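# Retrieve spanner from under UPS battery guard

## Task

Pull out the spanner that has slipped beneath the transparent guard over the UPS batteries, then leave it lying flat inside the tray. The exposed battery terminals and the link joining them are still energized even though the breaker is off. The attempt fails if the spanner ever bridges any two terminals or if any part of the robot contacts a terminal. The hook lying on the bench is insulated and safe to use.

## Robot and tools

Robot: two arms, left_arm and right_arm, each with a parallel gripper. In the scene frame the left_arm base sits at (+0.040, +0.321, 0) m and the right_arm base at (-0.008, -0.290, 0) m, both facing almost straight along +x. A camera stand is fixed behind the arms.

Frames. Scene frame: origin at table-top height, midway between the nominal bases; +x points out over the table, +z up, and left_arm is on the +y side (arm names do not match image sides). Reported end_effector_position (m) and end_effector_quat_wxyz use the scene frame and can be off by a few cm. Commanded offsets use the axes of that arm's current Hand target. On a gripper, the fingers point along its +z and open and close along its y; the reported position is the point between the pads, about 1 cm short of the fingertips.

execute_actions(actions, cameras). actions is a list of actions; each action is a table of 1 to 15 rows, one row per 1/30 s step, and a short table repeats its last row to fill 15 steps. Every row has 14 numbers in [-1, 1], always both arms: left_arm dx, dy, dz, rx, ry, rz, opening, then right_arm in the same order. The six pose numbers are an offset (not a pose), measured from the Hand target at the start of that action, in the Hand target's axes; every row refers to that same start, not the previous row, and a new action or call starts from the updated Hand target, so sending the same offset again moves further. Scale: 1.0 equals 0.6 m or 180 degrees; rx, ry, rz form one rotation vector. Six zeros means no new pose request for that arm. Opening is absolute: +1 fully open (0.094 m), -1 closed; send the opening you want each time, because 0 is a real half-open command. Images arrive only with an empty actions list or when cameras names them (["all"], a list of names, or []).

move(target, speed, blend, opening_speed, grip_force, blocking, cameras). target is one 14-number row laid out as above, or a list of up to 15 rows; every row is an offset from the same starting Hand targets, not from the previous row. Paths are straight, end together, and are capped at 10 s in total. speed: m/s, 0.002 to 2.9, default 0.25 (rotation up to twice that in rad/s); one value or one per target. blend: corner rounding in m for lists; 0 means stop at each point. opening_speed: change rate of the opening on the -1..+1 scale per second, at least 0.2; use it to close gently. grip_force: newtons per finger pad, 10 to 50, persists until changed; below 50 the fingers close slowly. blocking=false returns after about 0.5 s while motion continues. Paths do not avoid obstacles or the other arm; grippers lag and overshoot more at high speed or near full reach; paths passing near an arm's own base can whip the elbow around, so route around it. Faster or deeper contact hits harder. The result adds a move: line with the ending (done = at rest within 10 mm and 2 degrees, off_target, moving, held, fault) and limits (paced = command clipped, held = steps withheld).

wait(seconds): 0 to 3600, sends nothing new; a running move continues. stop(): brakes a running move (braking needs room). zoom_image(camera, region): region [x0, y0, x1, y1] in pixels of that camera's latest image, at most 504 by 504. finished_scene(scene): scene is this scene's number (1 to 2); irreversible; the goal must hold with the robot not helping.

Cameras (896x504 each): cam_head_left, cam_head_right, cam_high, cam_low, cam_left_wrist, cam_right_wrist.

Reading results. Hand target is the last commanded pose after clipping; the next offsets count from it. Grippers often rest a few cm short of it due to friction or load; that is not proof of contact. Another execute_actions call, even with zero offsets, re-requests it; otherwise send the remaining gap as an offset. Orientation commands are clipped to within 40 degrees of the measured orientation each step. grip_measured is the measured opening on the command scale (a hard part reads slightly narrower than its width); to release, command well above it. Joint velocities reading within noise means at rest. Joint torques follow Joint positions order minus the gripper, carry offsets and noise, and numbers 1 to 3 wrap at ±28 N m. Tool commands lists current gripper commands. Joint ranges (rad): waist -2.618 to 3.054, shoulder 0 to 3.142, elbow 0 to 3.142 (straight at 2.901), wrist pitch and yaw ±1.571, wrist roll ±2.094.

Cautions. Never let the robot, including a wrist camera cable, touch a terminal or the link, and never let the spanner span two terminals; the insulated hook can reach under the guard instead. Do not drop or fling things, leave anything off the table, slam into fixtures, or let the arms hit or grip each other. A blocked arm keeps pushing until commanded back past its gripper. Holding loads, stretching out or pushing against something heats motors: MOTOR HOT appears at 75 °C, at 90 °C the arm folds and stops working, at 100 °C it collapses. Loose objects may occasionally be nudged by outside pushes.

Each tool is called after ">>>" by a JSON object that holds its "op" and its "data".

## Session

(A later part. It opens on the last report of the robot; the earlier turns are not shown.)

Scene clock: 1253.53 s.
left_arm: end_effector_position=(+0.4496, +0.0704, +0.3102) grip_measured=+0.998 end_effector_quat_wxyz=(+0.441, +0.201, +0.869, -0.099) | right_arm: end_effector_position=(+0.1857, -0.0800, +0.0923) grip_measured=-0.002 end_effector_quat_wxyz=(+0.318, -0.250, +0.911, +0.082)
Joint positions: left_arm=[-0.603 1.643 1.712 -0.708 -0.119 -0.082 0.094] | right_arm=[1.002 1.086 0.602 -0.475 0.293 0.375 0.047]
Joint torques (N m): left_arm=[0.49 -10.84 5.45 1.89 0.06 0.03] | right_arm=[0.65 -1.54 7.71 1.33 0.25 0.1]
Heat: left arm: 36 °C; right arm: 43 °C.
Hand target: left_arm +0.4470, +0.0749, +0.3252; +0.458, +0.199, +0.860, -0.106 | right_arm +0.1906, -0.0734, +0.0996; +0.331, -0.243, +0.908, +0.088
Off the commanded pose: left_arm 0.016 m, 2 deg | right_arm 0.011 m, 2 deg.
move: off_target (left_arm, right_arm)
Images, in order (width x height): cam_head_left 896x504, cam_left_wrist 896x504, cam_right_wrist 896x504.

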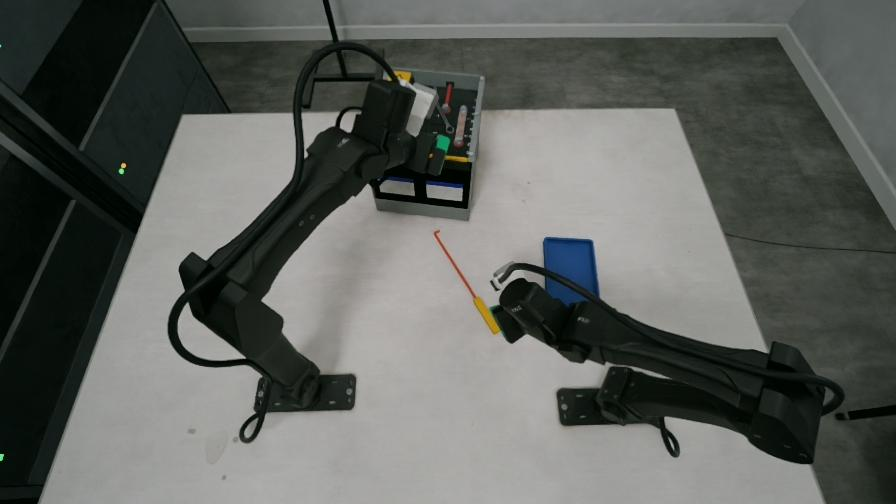

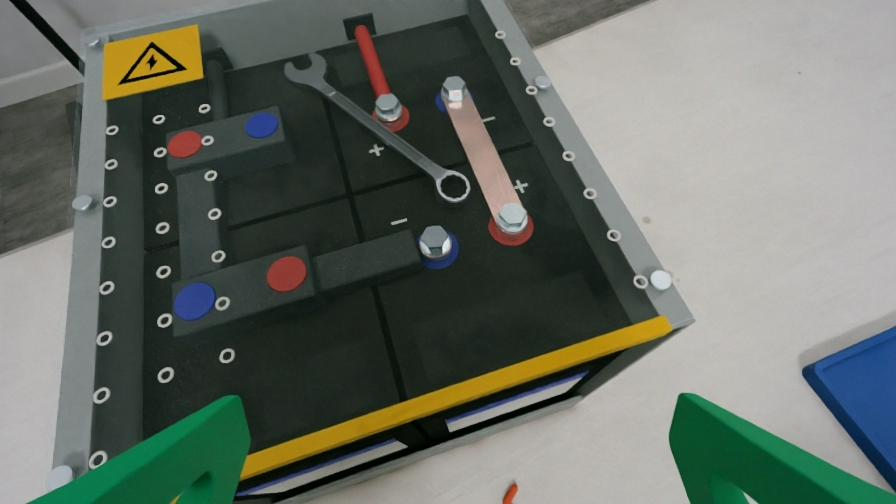

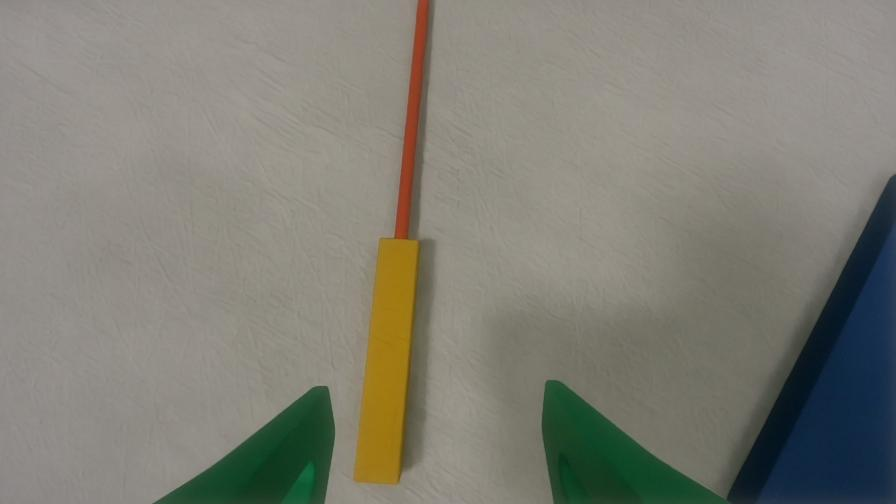

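>>> {"op": "zoom_image", "data": {"camera": "cam_head_left", "region": [340, 40, 620, 360]}}

>>> {"op": "zoom_image", "data": {"camera": "cam_left_wrist", "region": [240, 20, 620, 300]}}

Scaled by 1.575 from the camera's image (finer frame: 1280x720).

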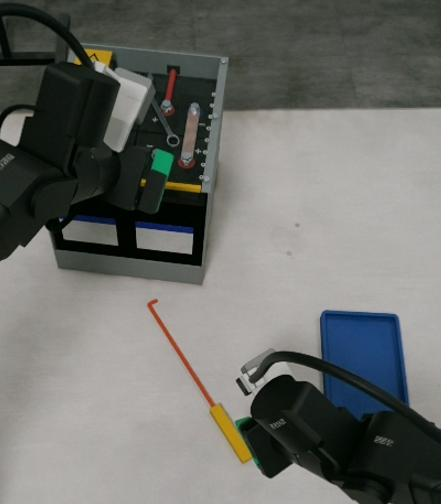

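Scaled by 1.326 from the camera's image (finer frame: 1280x720).

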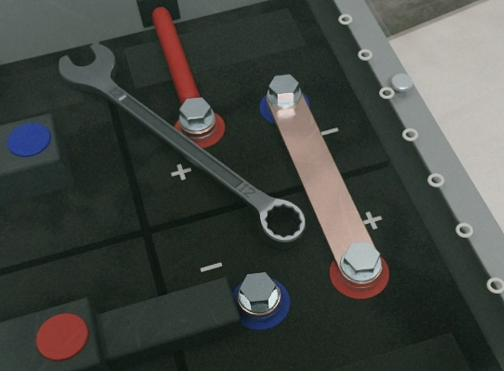

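>>> {"op": "move", "data": {"target": [[0,0,0,0,0,0,1.0, 0.0293,0.0288,0.0680,0.01107,0,0.01319,0.0]], "speed": 0.12, "cameras": ["cam_right_wrist"]}}

Scene clock: 1384.70 s.
left_arm: end_effector_position=(+0.4497, +0.0703, +0.3103) grip_measured=+0.998 end_effector_quat_wxyz=(+0.441, +0.201, +0.869, -0.099) | right_arm: end_effector_position=(+0.1916, -0.0529, +0.0593) grip_measured=-0.002 end_effector_quat_wxyz=(+0.328, -0.224, +0.914, +0.081)
Joint positions: left_arm=[-0.603 1.643 1.712 -0.707 -0.118 -0.082 0.094] | right_arm=[1.073 1.28 0.566 -0.257 0.363 0.482 0.047]
Joint torques (N m): left_arm=[0.49 -10.82 5.45 1.89 0.06 0.03] | right_arm=[0.39 -2.51 5.46 1.29 0.31 0.11]
Heat: left arm: 40 °C; right arm: 43 °C.
Hand target: left_arm +0.4470, +0.0749, +0.3252; +0.458, +0.199, +0.860, -0.106 | right_arm +0.1931, -0.0521, +0.0571; +0.333, -0.218, +0.914, +0.079
Off the commanded pose: left_arm 0.016 m, 2 deg | right_arm 0.003 m, 1 deg.
move: done

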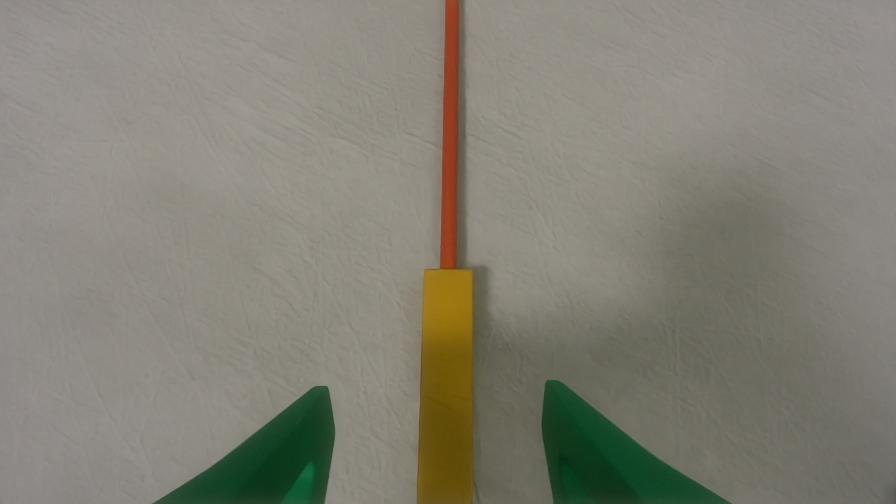

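>>> {"op": "move", "data": {"target": [[0,0,0,0,0,0,1.0, 0.0397,-0.0025,0.0474,0,0,0,0.0]], "speed": 0.08, "cameras": ["cam_right_wrist","cam_low"]}}

Scene clock: 1398.57 s.
left_arm: end_effector_position=(+0.4497, +0.0703, +0.3103) grip_measured=+0.998 end_effector_quat_wxyz=(+0.441, +0.201, +0.869, -0.099) | right_arm: end_effector_position=(+0.1920, -0.0523, +0.0235) grip_measured=-0.002 end_effector_quat_wxyz=(+0.330, -0.223, +0.914, +0.083)
Joint positions: left_arm=[-0.603 1.643 1.712 -0.707 -0.118 -0.082 0.094] | right_arm=[1.073 1.388 0.47 -0.048 0.364 0.482 0.047]
Joint torques (N m): left_arm=[0.49 -10.82 5.44 1.9 0.05 0.03] | right_arm=[-0.08 -2.88 4.75 1.3 0.24 0.05]
Heat: left arm: 40 °C; right arm: 43 °C.
Hand target: left_arm +0.4470, +0.0749, +0.3252; +0.458, +0.199, +0.860, -0.106 | right_arm +0.1938, -0.0535, +0.0199; +0.333, -0.219, +0.914, +0.079
Off the commanded pose: left_arm 0.016 m, 2 deg | right_arm 0.004 m, 1 deg.
move: done
Images, in order (width x height): cam_low 896x504, cam_right_wrist 896x504.

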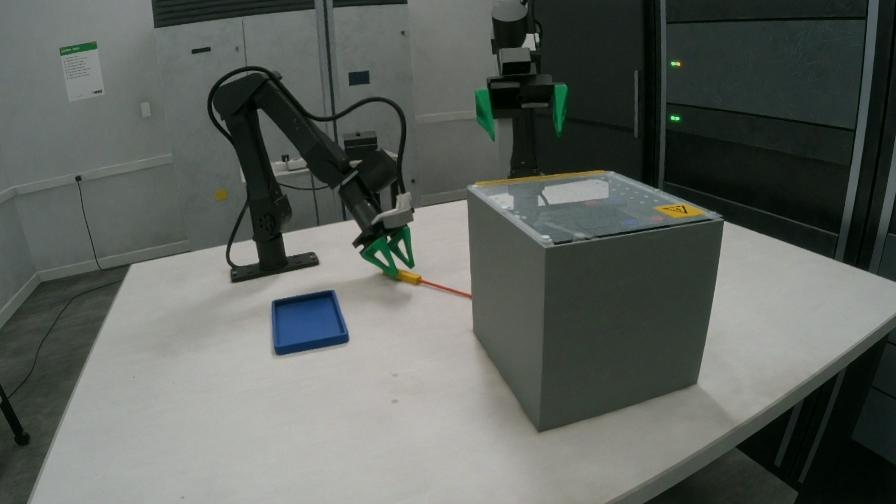

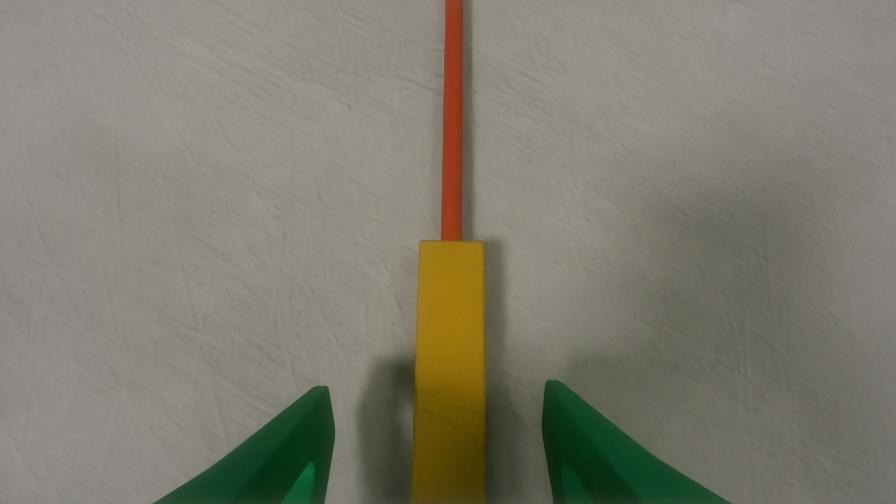

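>>> {"op": "zoom_image", "data": {"camera": "cam_low", "region": [340, 180, 480, 310]}}

Scaled by 3.600 from the camera's image (finer frame: 1280x720).

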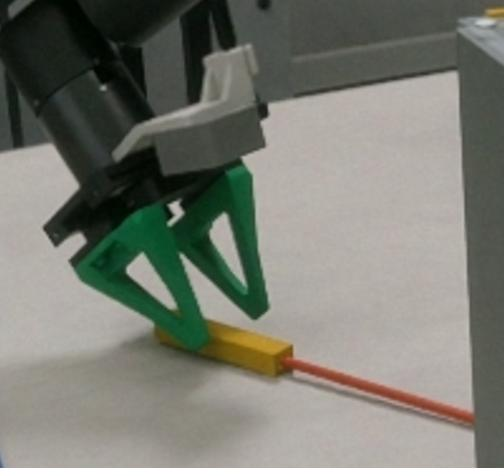

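>>> {"op": "move", "data": {"target": [[0,0,0,0,0,0,1.0, 0,-0.0042,0,0,0,0,0.0],[0,0,0,0,0,0,1.0, 0,-0.0042,0,0,0,0,-0.8],[0,0,0,0,0,0,1.0, -0.1071,-0.0042,-0.1277,0,0,0,-0.8]], "speed": [0.05,0.05,0.12], "cameras": ["cam_right_wrist","cam_low","cam_high"]}}

Scene clock: 1426.87 s.
left_arm: end_effector_position=(+0.4497, +0.0703, +0.3103) grip_measured=+0.998 end_effector_quat_wxyz=(+0.441, +0.201, +0.869, -0.099) | right_arm: end_effector_position=(+0.1892, -0.0609, +0.1011) grip_measured=-0.706 end_effector_quat_wxyz=(+0.313, -0.228, +0.920, +0.064)
Joint positions: left_arm=[-0.603 1.643 1.712 -0.707 -0.118 -0.082 0.094] | right_arm=[1.067 1.205 0.722 -0.535 0.363 0.48 0.014]
Joint torques (N m): left_arm=[0.49 -10.84 5.44 1.89 0.05 0.03] | right_arm=[-0.31 -5.64 8.72 1.04 0.23 0]
Heat: left arm: 41 °C; right arm: 43 °C.
Hand target: left_arm +0.4470, +0.0749, +0.3252; +0.458, +0.199, +0.860, -0.106 | right_arm +0.1949, -0.0557, +0.1199; +0.333, -0.219, +0.914, +0.079
Off the commanded pose: left_arm 0.016 m, 2 deg | right_arm 0.020 m, 3 deg.
move: off_target (right_arm)
Images, in order (width x height): cam_high 896x504, cam_low 896x504, cam_right_wrist 896x504.

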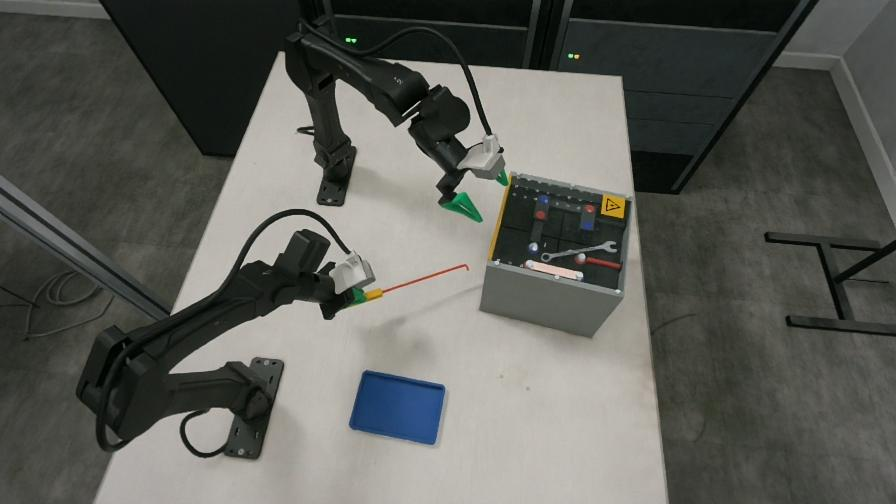

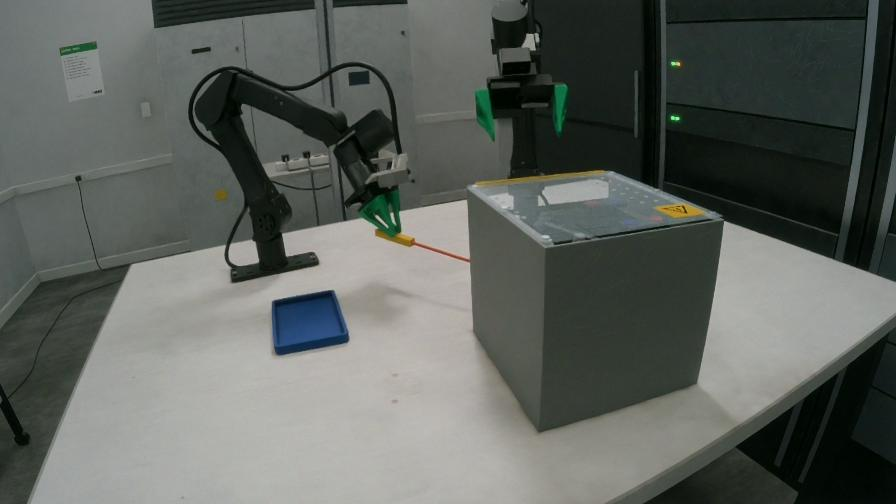

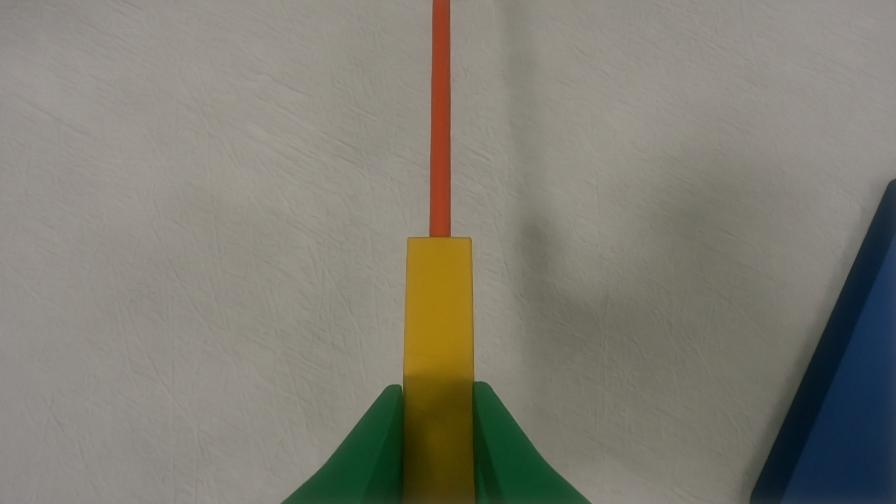

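>>> {"op": "zoom_image", "data": {"camera": "cam_left_wrist", "region": [270, 40, 550, 280]}}

This scene's latest camera images include none from cam_left_wrist. They are from: cam_high, cam_low, cam_right_wrist. cam_left_wrist's image comes with the result of a call that names it in "cameras".

>>> {"op": "move", "data": {"target": [[0,0,0,0,0,0,1.0, -0.1477,0.2265,-0.0765,-0.2601,-0.1670,0.4367,-0.8]], "speed": 0.3, "cameras": ["cam_left_wrist","cam_high","cam_head_left","cam_head_right"]}}

Scene clock: 1554.30 s.
left_arm: end_effector_position=(+0.4497, +0.0702, +0.3104) grip_measured=+0.998 end_effector_quat_wxyz=(+0.441, +0.201, +0.869, -0.100) | right_arm: end_effector_position=(+0.1670, +0.0769, +0.2022) grip_measured=-0.706 end_effector_quat_wxyz=(+0.304, +0.306, +0.648, +0.628)
Joint positions: left_arm=[-0.603 1.643 1.712 -0.707 -0.118 -0.082 0.094] | right_arm=[1.428 1.501 0.508 0.956 0.752 1.586 0.014]
Joint torques (N m): left_arm=[0.5 -10.84 5.44 1.9 0.06 0.03] | right_arm=[0.39 -3.96 7.73 1.77 0.13 -0.16]
Heat: left arm: 44 °C; right arm: 46 °C.
Hand target: left_arm +0.4470, +0.0749, +0.3252; +0.458, +0.199, +0.860, -0.106 | right_arm +0.1676, +0.0830, +0.2119; +0.308, +0.308, +0.637, +0.637
Off the commanded pose: left_arm 0.016 m, 2 deg | right_arm 0.011 m, 2 deg.
move: off_target (right_arm)
Images, in order (width x height): cam_head_left 896x504, cam_head_right 896x504, cam_high 896x504, cam_left_wrist 896x504.

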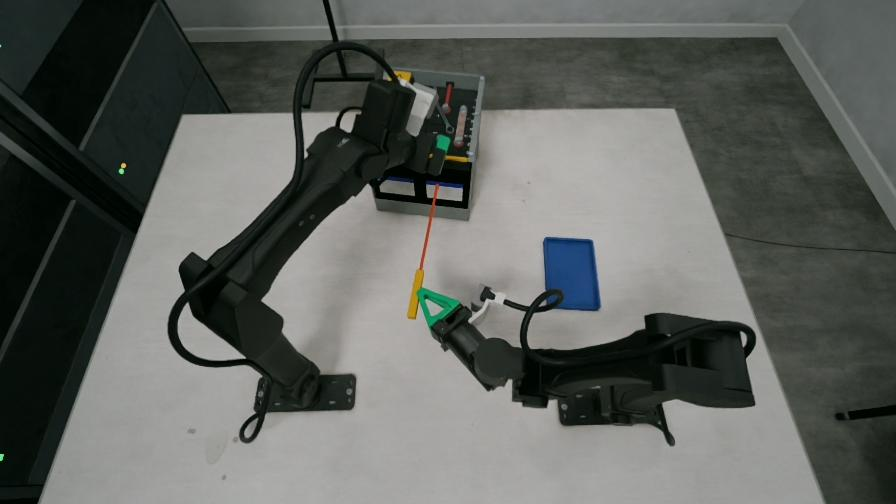

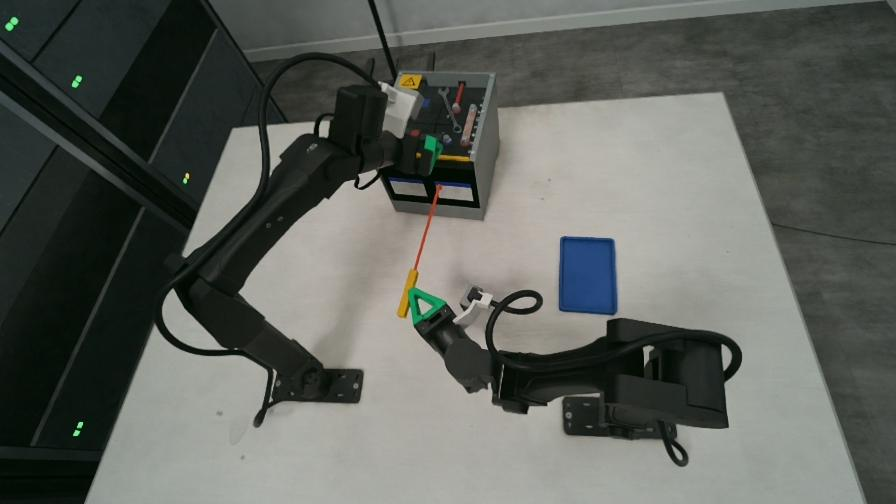

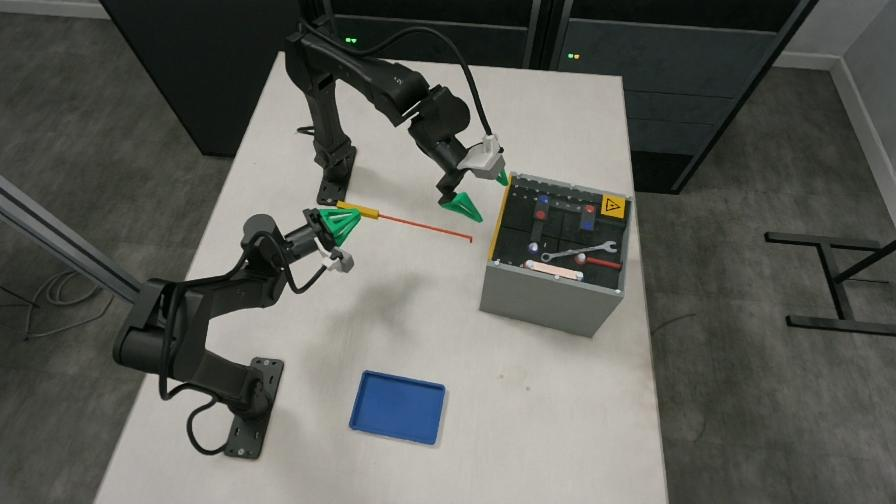

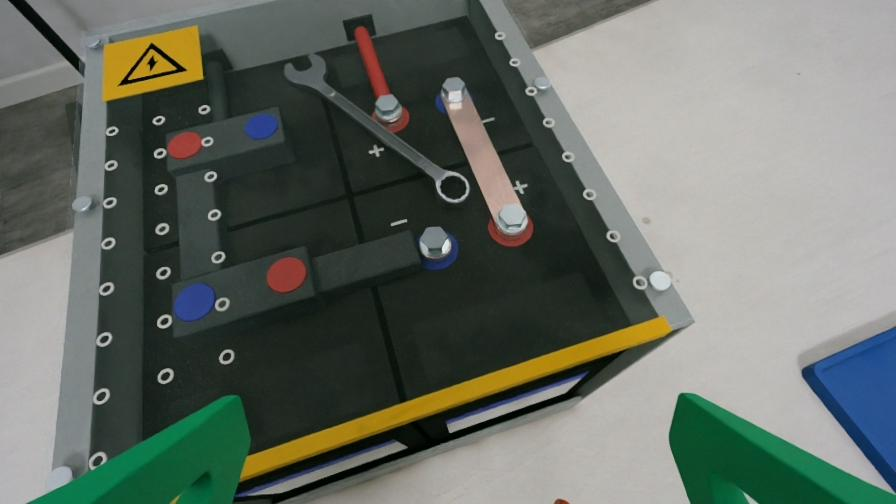

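>>> {"op": "zoom_image", "data": {"camera": "cam_left_wrist", "region": [270, 40, 550, 280]}}

>>> {"op": "zoom_image", "data": {"camera": "cam_left_wrist", "region": [350, 70, 480, 220]}}

>>> {"op": "zoom_image", "data": {"camera": "cam_high", "region": [320, 160, 640, 340]}}

Scaled by 1.800 from the camera's image (finer frame: 1280x720).

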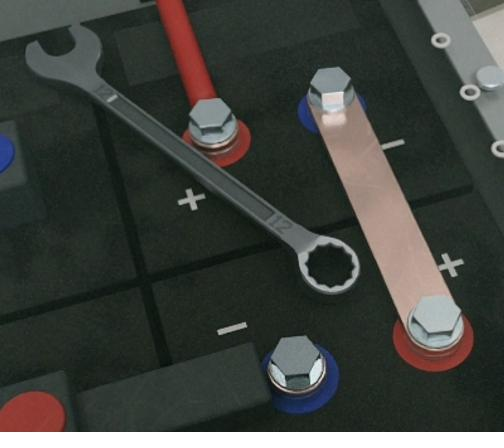

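Scaled by 3.360 from the camera's image (finer frame: 1280x720).

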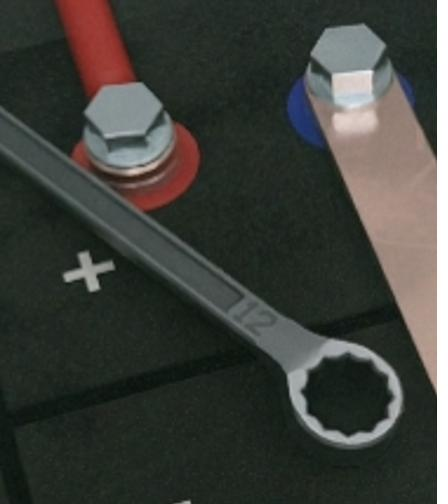

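Scaled by 1.575 from the camera's image (finer frame: 1280x720).

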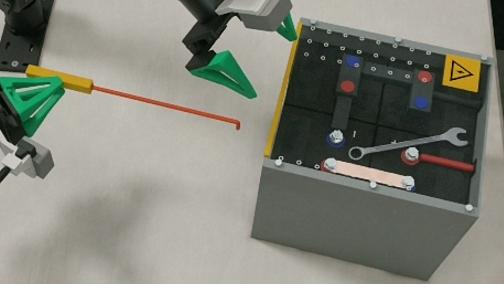

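>>> {"op": "move", "data": {"target": [[0,0,0,0,0,0,1.0, -0.0503,0.0133,0.0437,0,0,0,-0.8]], "speed": 0.08, "cameras": ["cam_left_wrist","cam_head_left","cam_high"]}}

Scene clock: 1644.80 s.
left_arm: end_effector_position=(+0.4497, +0.0702, +0.3104) grip_measured=+0.998 end_effector_quat_wxyz=(+0.441, +0.201, +0.869, -0.100) | right_arm: end_effector_position=(+0.2039, +0.0722, +0.2062) grip_measured=-0.706 end_effector_quat_wxyz=(+0.303, +0.309, +0.646, +0.628)
Joint positions: left_arm=[-0.603 1.643 1.712 -0.707 -0.118 -0.082 0.094] | right_arm=[1.286 1.501 0.528 0.941 0.613 1.586 0.014]
Joint torques (N m): left_arm=[0.49 -10.81 5.44 1.9 0.05 0.03] | right_arm=[-0.27 -6.19 7.97 1.55 0 -0.2]
Heat: left arm: 45 °C; right arm: 45 °C.
Hand target: left_arm +0.4470, +0.0749, +0.3252; +0.458, +0.199, +0.860, -0.106 | right_arm +0.2069, +0.0756, +0.2198; +0.308, +0.308, +0.637, +0.637
Off the commanded pose: left_arm 0.016 m, 2 deg | right_arm 0.014 m, 2 deg.
move: off_target (right_arm)
Images, in order (width x height): cam_head_left 896x504, cam_high 896x504, cam_left_wrist 896x504.

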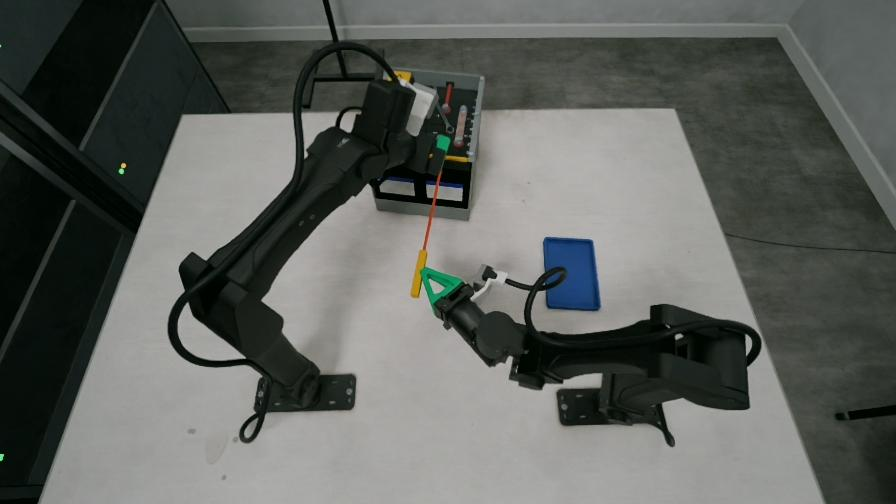

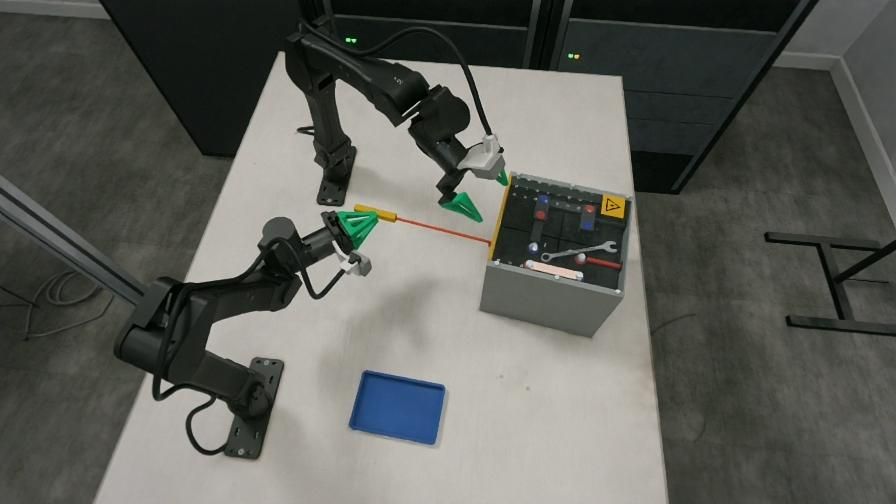

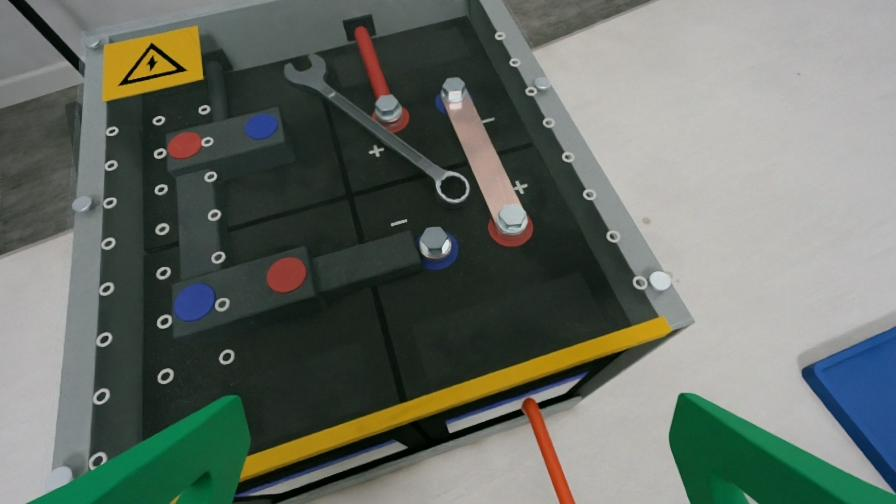

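>>> {"op": "zoom_image", "data": {"camera": "cam_left_wrist", "region": [420, 150, 620, 504]}}

>>> {"op": "zoom_image", "data": {"camera": "cam_high", "region": [400, 190, 560, 290]}}

Scaled by 1.424 from the camera's image (finer frame: 1280x720).

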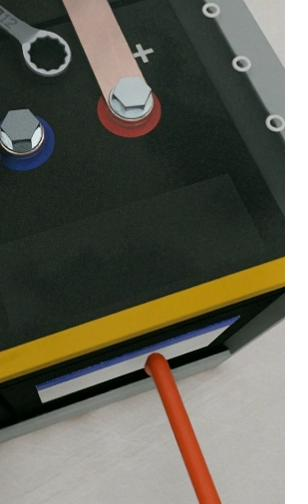

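Scaled by 3.150 from the camera's image (finer frame: 1280x720).

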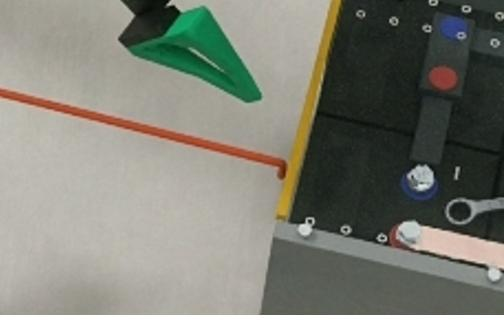

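>>> {"op": "zoom_image", "data": {"camera": "cam_high", "region": [340, 160, 640, 340]}}

>>> {"op": "zoom_image", "data": {"camera": "cam_head_left", "region": [360, 60, 500, 310]}}

Scaled by 1.680 from the camera's image (finer frame: 1280x720).

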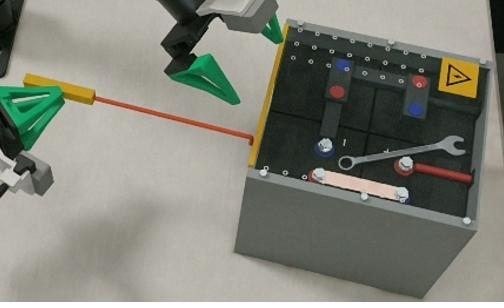

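Scaled by 2.016 from the camera's image (finer frame: 1280x720).

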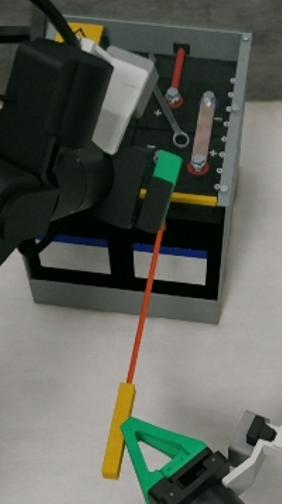

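>>> {"op": "move", "data": {"target": [[0.2342,0.0355,-0.0743,0.1115,-0.2140,0.0287,1.0, 0,0,0,0,0,0,-0.8]], "speed": 0.25, "cameras": ["cam_left_wrist","cam_head_left"]}}

Scene clock: 1855.43 s.
left_arm: end_effector_position=(+0.3526, +0.1428, +0.2346) grip_measured=+0.998 end_effector_quat_wxyz=(+0.675, +0.265, +0.623, -0.293) | right_arm: end_effector_position=(+0.2038, +0.0723, +0.2061) grip_measured=-0.706 end_effector_quat_wxyz=(+0.303, +0.309, +0.646, +0.628)
Joint positions: left_arm=[-0.26 1.192 0.311 0.978 0.557 -0.058 0.094] | right_arm=[1.286 1.501 0.528 0.941 0.612 1.586 0.014]
Joint torques (N m): left_arm=[0.44 -2.28 4.78 2.08 0.05 0.01] | right_arm=[-0.36 -5.98 7.75 1.54 0.01 -0.15]
Heat: left arm: 46 °C; right arm: 46 °C.
Hand target: left_arm +0.3527, +0.1446, +0.2334; +0.678, +0.266, +0.621, -0.290 | right_arm +0.2068, +0.0756, +0.2198; +0.308, +0.308, +0.637, +0.637
Off the commanded pose: left_arm 0.002 m, 1 deg | right_arm 0.014 m, 2 deg.
move: done
Images, in order (width x height): cam_head_left 896x504, cam_left_wrist 896x504.

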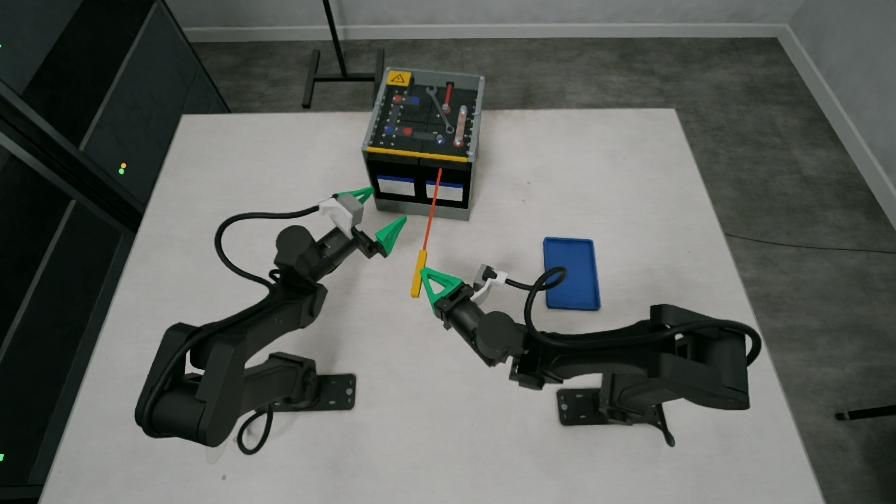

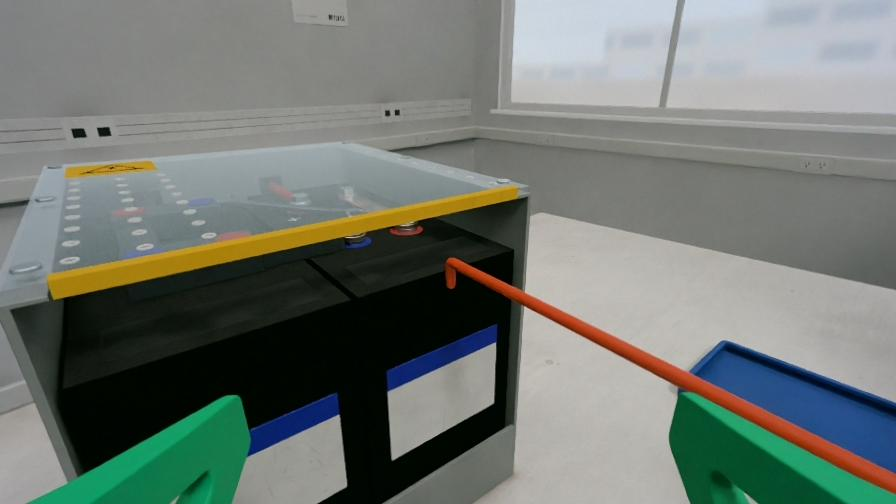

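>>> {"op": "execute_actions", "data": {"actions": []}}

Scene clock: 1892.83 s.
left_arm: end_effector_position=(+0.3526, +0.1428, +0.2347) grip_measured=+0.998 end_effector_quat_wxyz=(+0.675, +0.265, +0.623, -0.293) | right_arm: end_effector_position=(+0.2038, +0.0723, +0.2061) grip_measured=-0.706 end_effector_quat_wxyz=(+0.303, +0.309, +0.646, +0.628)
Joint positions: left_arm=[-0.26 1.192 0.311 0.978 0.557 -0.058 0.094] | right_arm=[1.286 1.501 0.528 0.941 0.612 1.586 0.014]
Joint velocities: within noise
Joint torques (N m): left_arm=[0.46 -2.29 4.78 2.07 0.05 0] | right_arm=[-0.46 -6.11 7.76 1.53 0.01 -0.2]
Heat: left arm: 48 °C; right arm: 46 °C.
Hand target: left_arm +0.3527, +0.1446, +0.2334; +0.678, +0.266, +0.621, -0.290 | right_arm +0.2068, +0.0756, +0.2198; +0.308, +0.308, +0.637, +0.637
Tool commands: left_gripper/opening=+1.0 right_gripper/opening=-0.8
Off the commanded pose: left_arm 0.002 m, 1 deg | right_arm 0.014 m, 2 deg.

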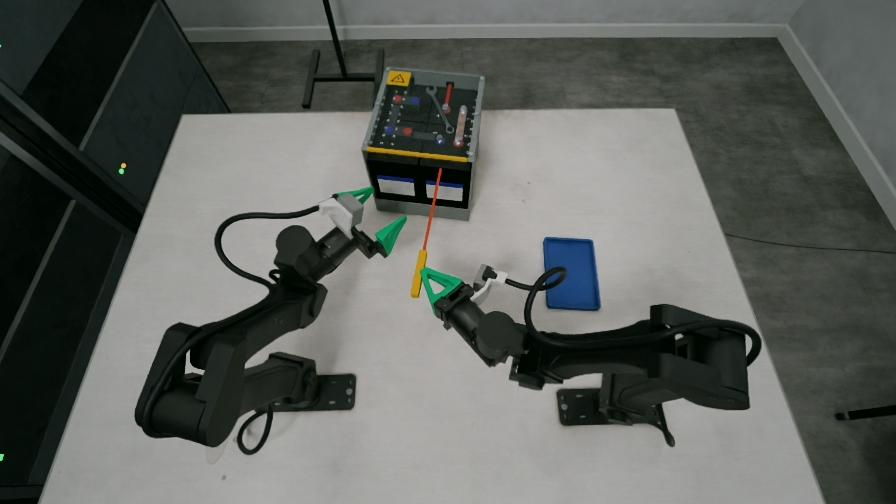

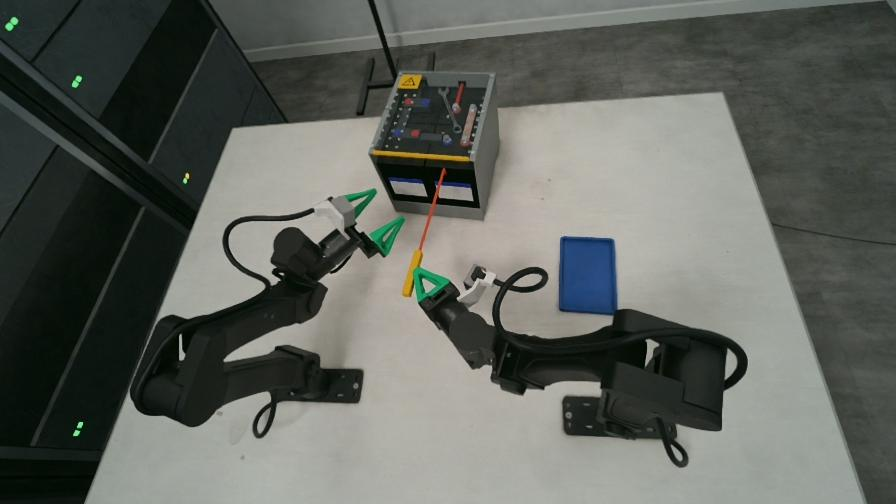

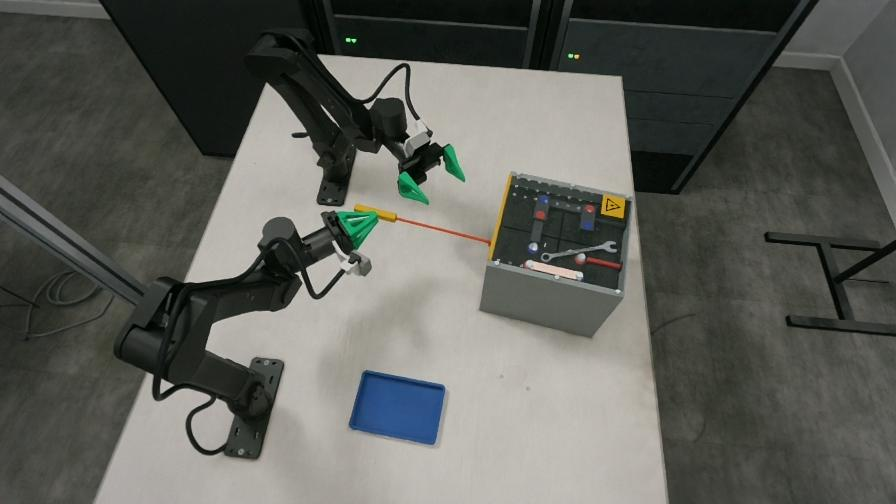

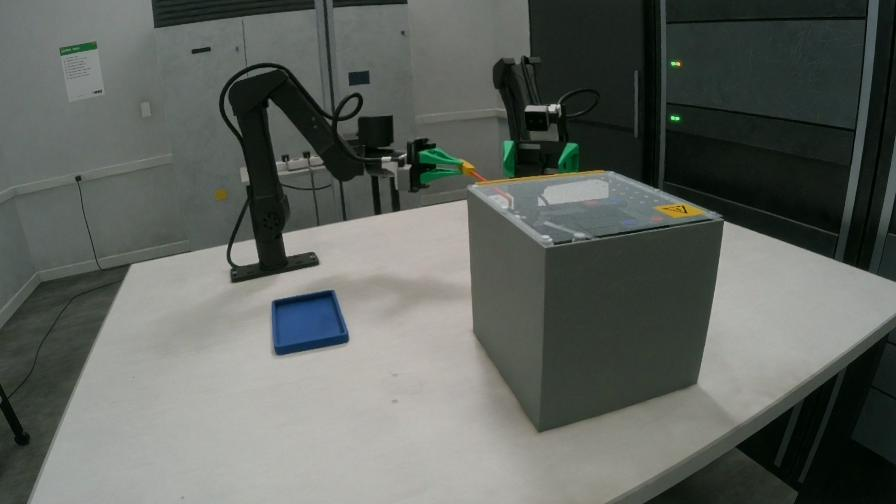

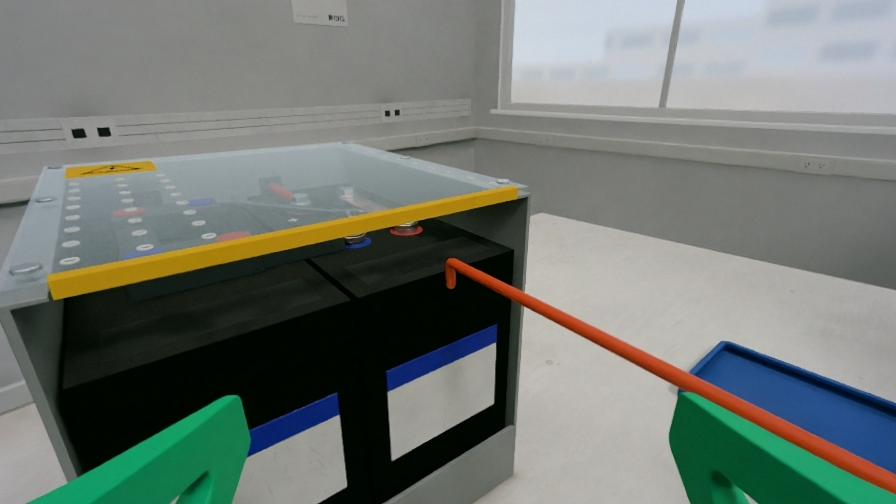

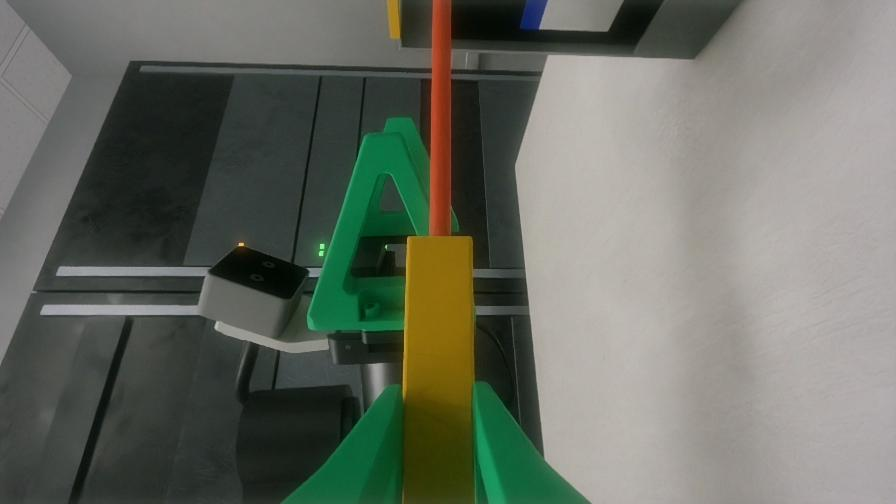

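>>> {"op": "zoom_image", "data": {"camera": "cam_left_wrist", "region": [300, 160, 600, 340]}}

Scaled by 1.680 from the camera's image (finer frame: 1280x720).

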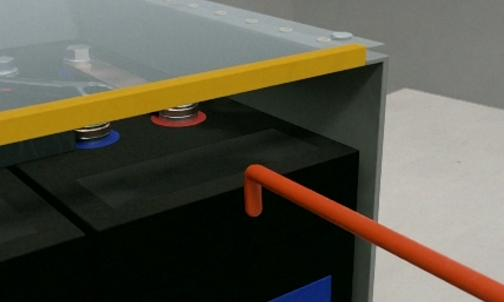

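>>> {"op": "move", "data": {"target": [0,0,0,0,0,0,1, 0,0.025,0,0,0,0,-0.8], "speed": 0.06, "cameras": ["cam_left_wrist"]}}

Scene clock: 2008.47 s.
left_arm: end_effector_position=(+0.3525, +0.1428, +0.2348) grip_measured=+0.998 end_effector_quat_wxyz=(+0.675, +0.265, +0.623, -0.293) | right_arm: end_effector_position=(+0.2046, +0.0755, +0.2108) grip_measured=-0.706 end_effector_quat_wxyz=(+0.304, +0.307, +0.655, +0.620)
Joint positions: left_arm=[-0.26 1.192 0.311 0.979 0.557 -0.058 0.094] | right_arm=[1.286 1.48 0.562 0.862 0.612 1.586 0.014]
Joint torques (N m): left_arm=[0.44 -2.28 4.77 2.07 0.05 0] | right_arm=[-0.38 -8.51 7.64 1.51 0.03 -0.16]
Heat: left arm: 50 °C; right arm: 46 °C.
Hand target: left_arm +0.3527, +0.1446, +0.2335; +0.678, +0.266, +0.621, -0.290 | right_arm +0.2068, +0.0756, +0.2349; +0.308, +0.308, +0.637, +0.637
Off the commanded pose: left_arm 0.002 m, 1 deg | right_arm 0.024 m, 3 deg.
move: off_target (right_arm)

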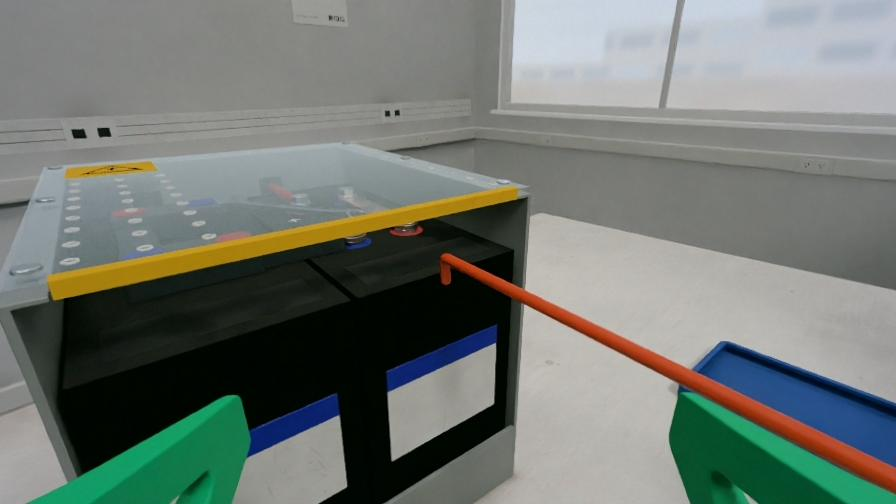

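>>> {"op": "move", "data": {"target": [0,0,0,0,0,0,1, 0,0.02,0,0,0,0,-0.8], "speed": 0.1, "cameras": ["cam_left_wrist"]}}

Scene clock: 2015.90 s.
left_arm: end_effector_position=(+0.3525, +0.1428, +0.2348) grip_measured=+0.998 end_effector_quat_wxyz=(+0.675, +0.265, +0.623, -0.293) | right_arm: end_effector_position=(+0.2048, +0.0760, +0.2240) grip_measured=-0.706 end_effector_quat_wxyz=(+0.304, +0.307, +0.654, +0.621)
Joint positions: left_arm=[-0.26 1.192 0.311 0.979 0.557 -0.058 0.094] | right_arm=[1.286 1.444 0.592 0.799 0.612 1.586 0.014]
Joint torques (N m): left_arm=[0.43 -2.26 4.78 2.07 0.05 0] | right_arm=[-0.32 -8.17 8.13 1.57 0.05 -0.2]
Heat: left arm: 50 °C; right arm: 46 °C.
Hand target: left_arm +0.3527, +0.1446, +0.2335; +0.678, +0.266, +0.621, -0.290 | right_arm +0.2069, +0.0756, +0.2469; +0.308, +0.308, +0.636, +0.637
Off the commanded pose: left_arm 0.002 m, 1 deg | right_arm 0.023 m, 3 deg.
move: off_target (right_arm)

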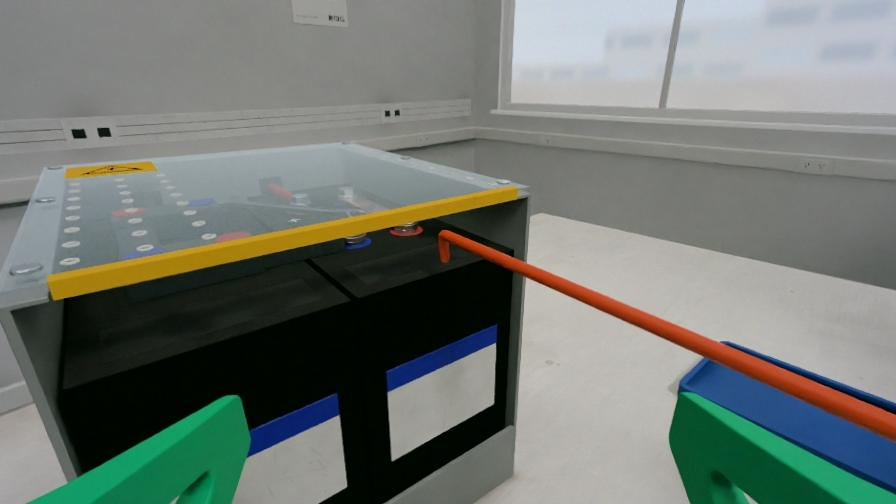

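>>> {"op": "zoom_image", "data": {"camera": "cam_left_wrist", "region": [300, 160, 600, 340]}}

>>> {"op": "zoom_image", "data": {"camera": "cam_left_wrist", "region": [0, 120, 560, 400]}}

Scaled by 1.680 from the camera's image (finer frame: 1280x720).

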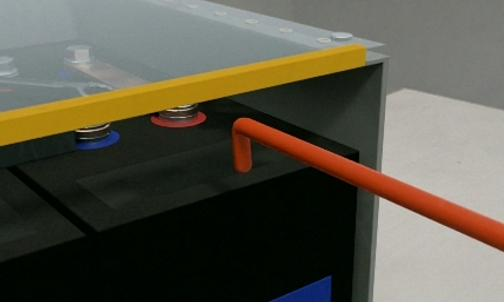

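Region (0, 120, 560, 400) is 560x280 pixels. A region can be at most 504 by 504 pixels.


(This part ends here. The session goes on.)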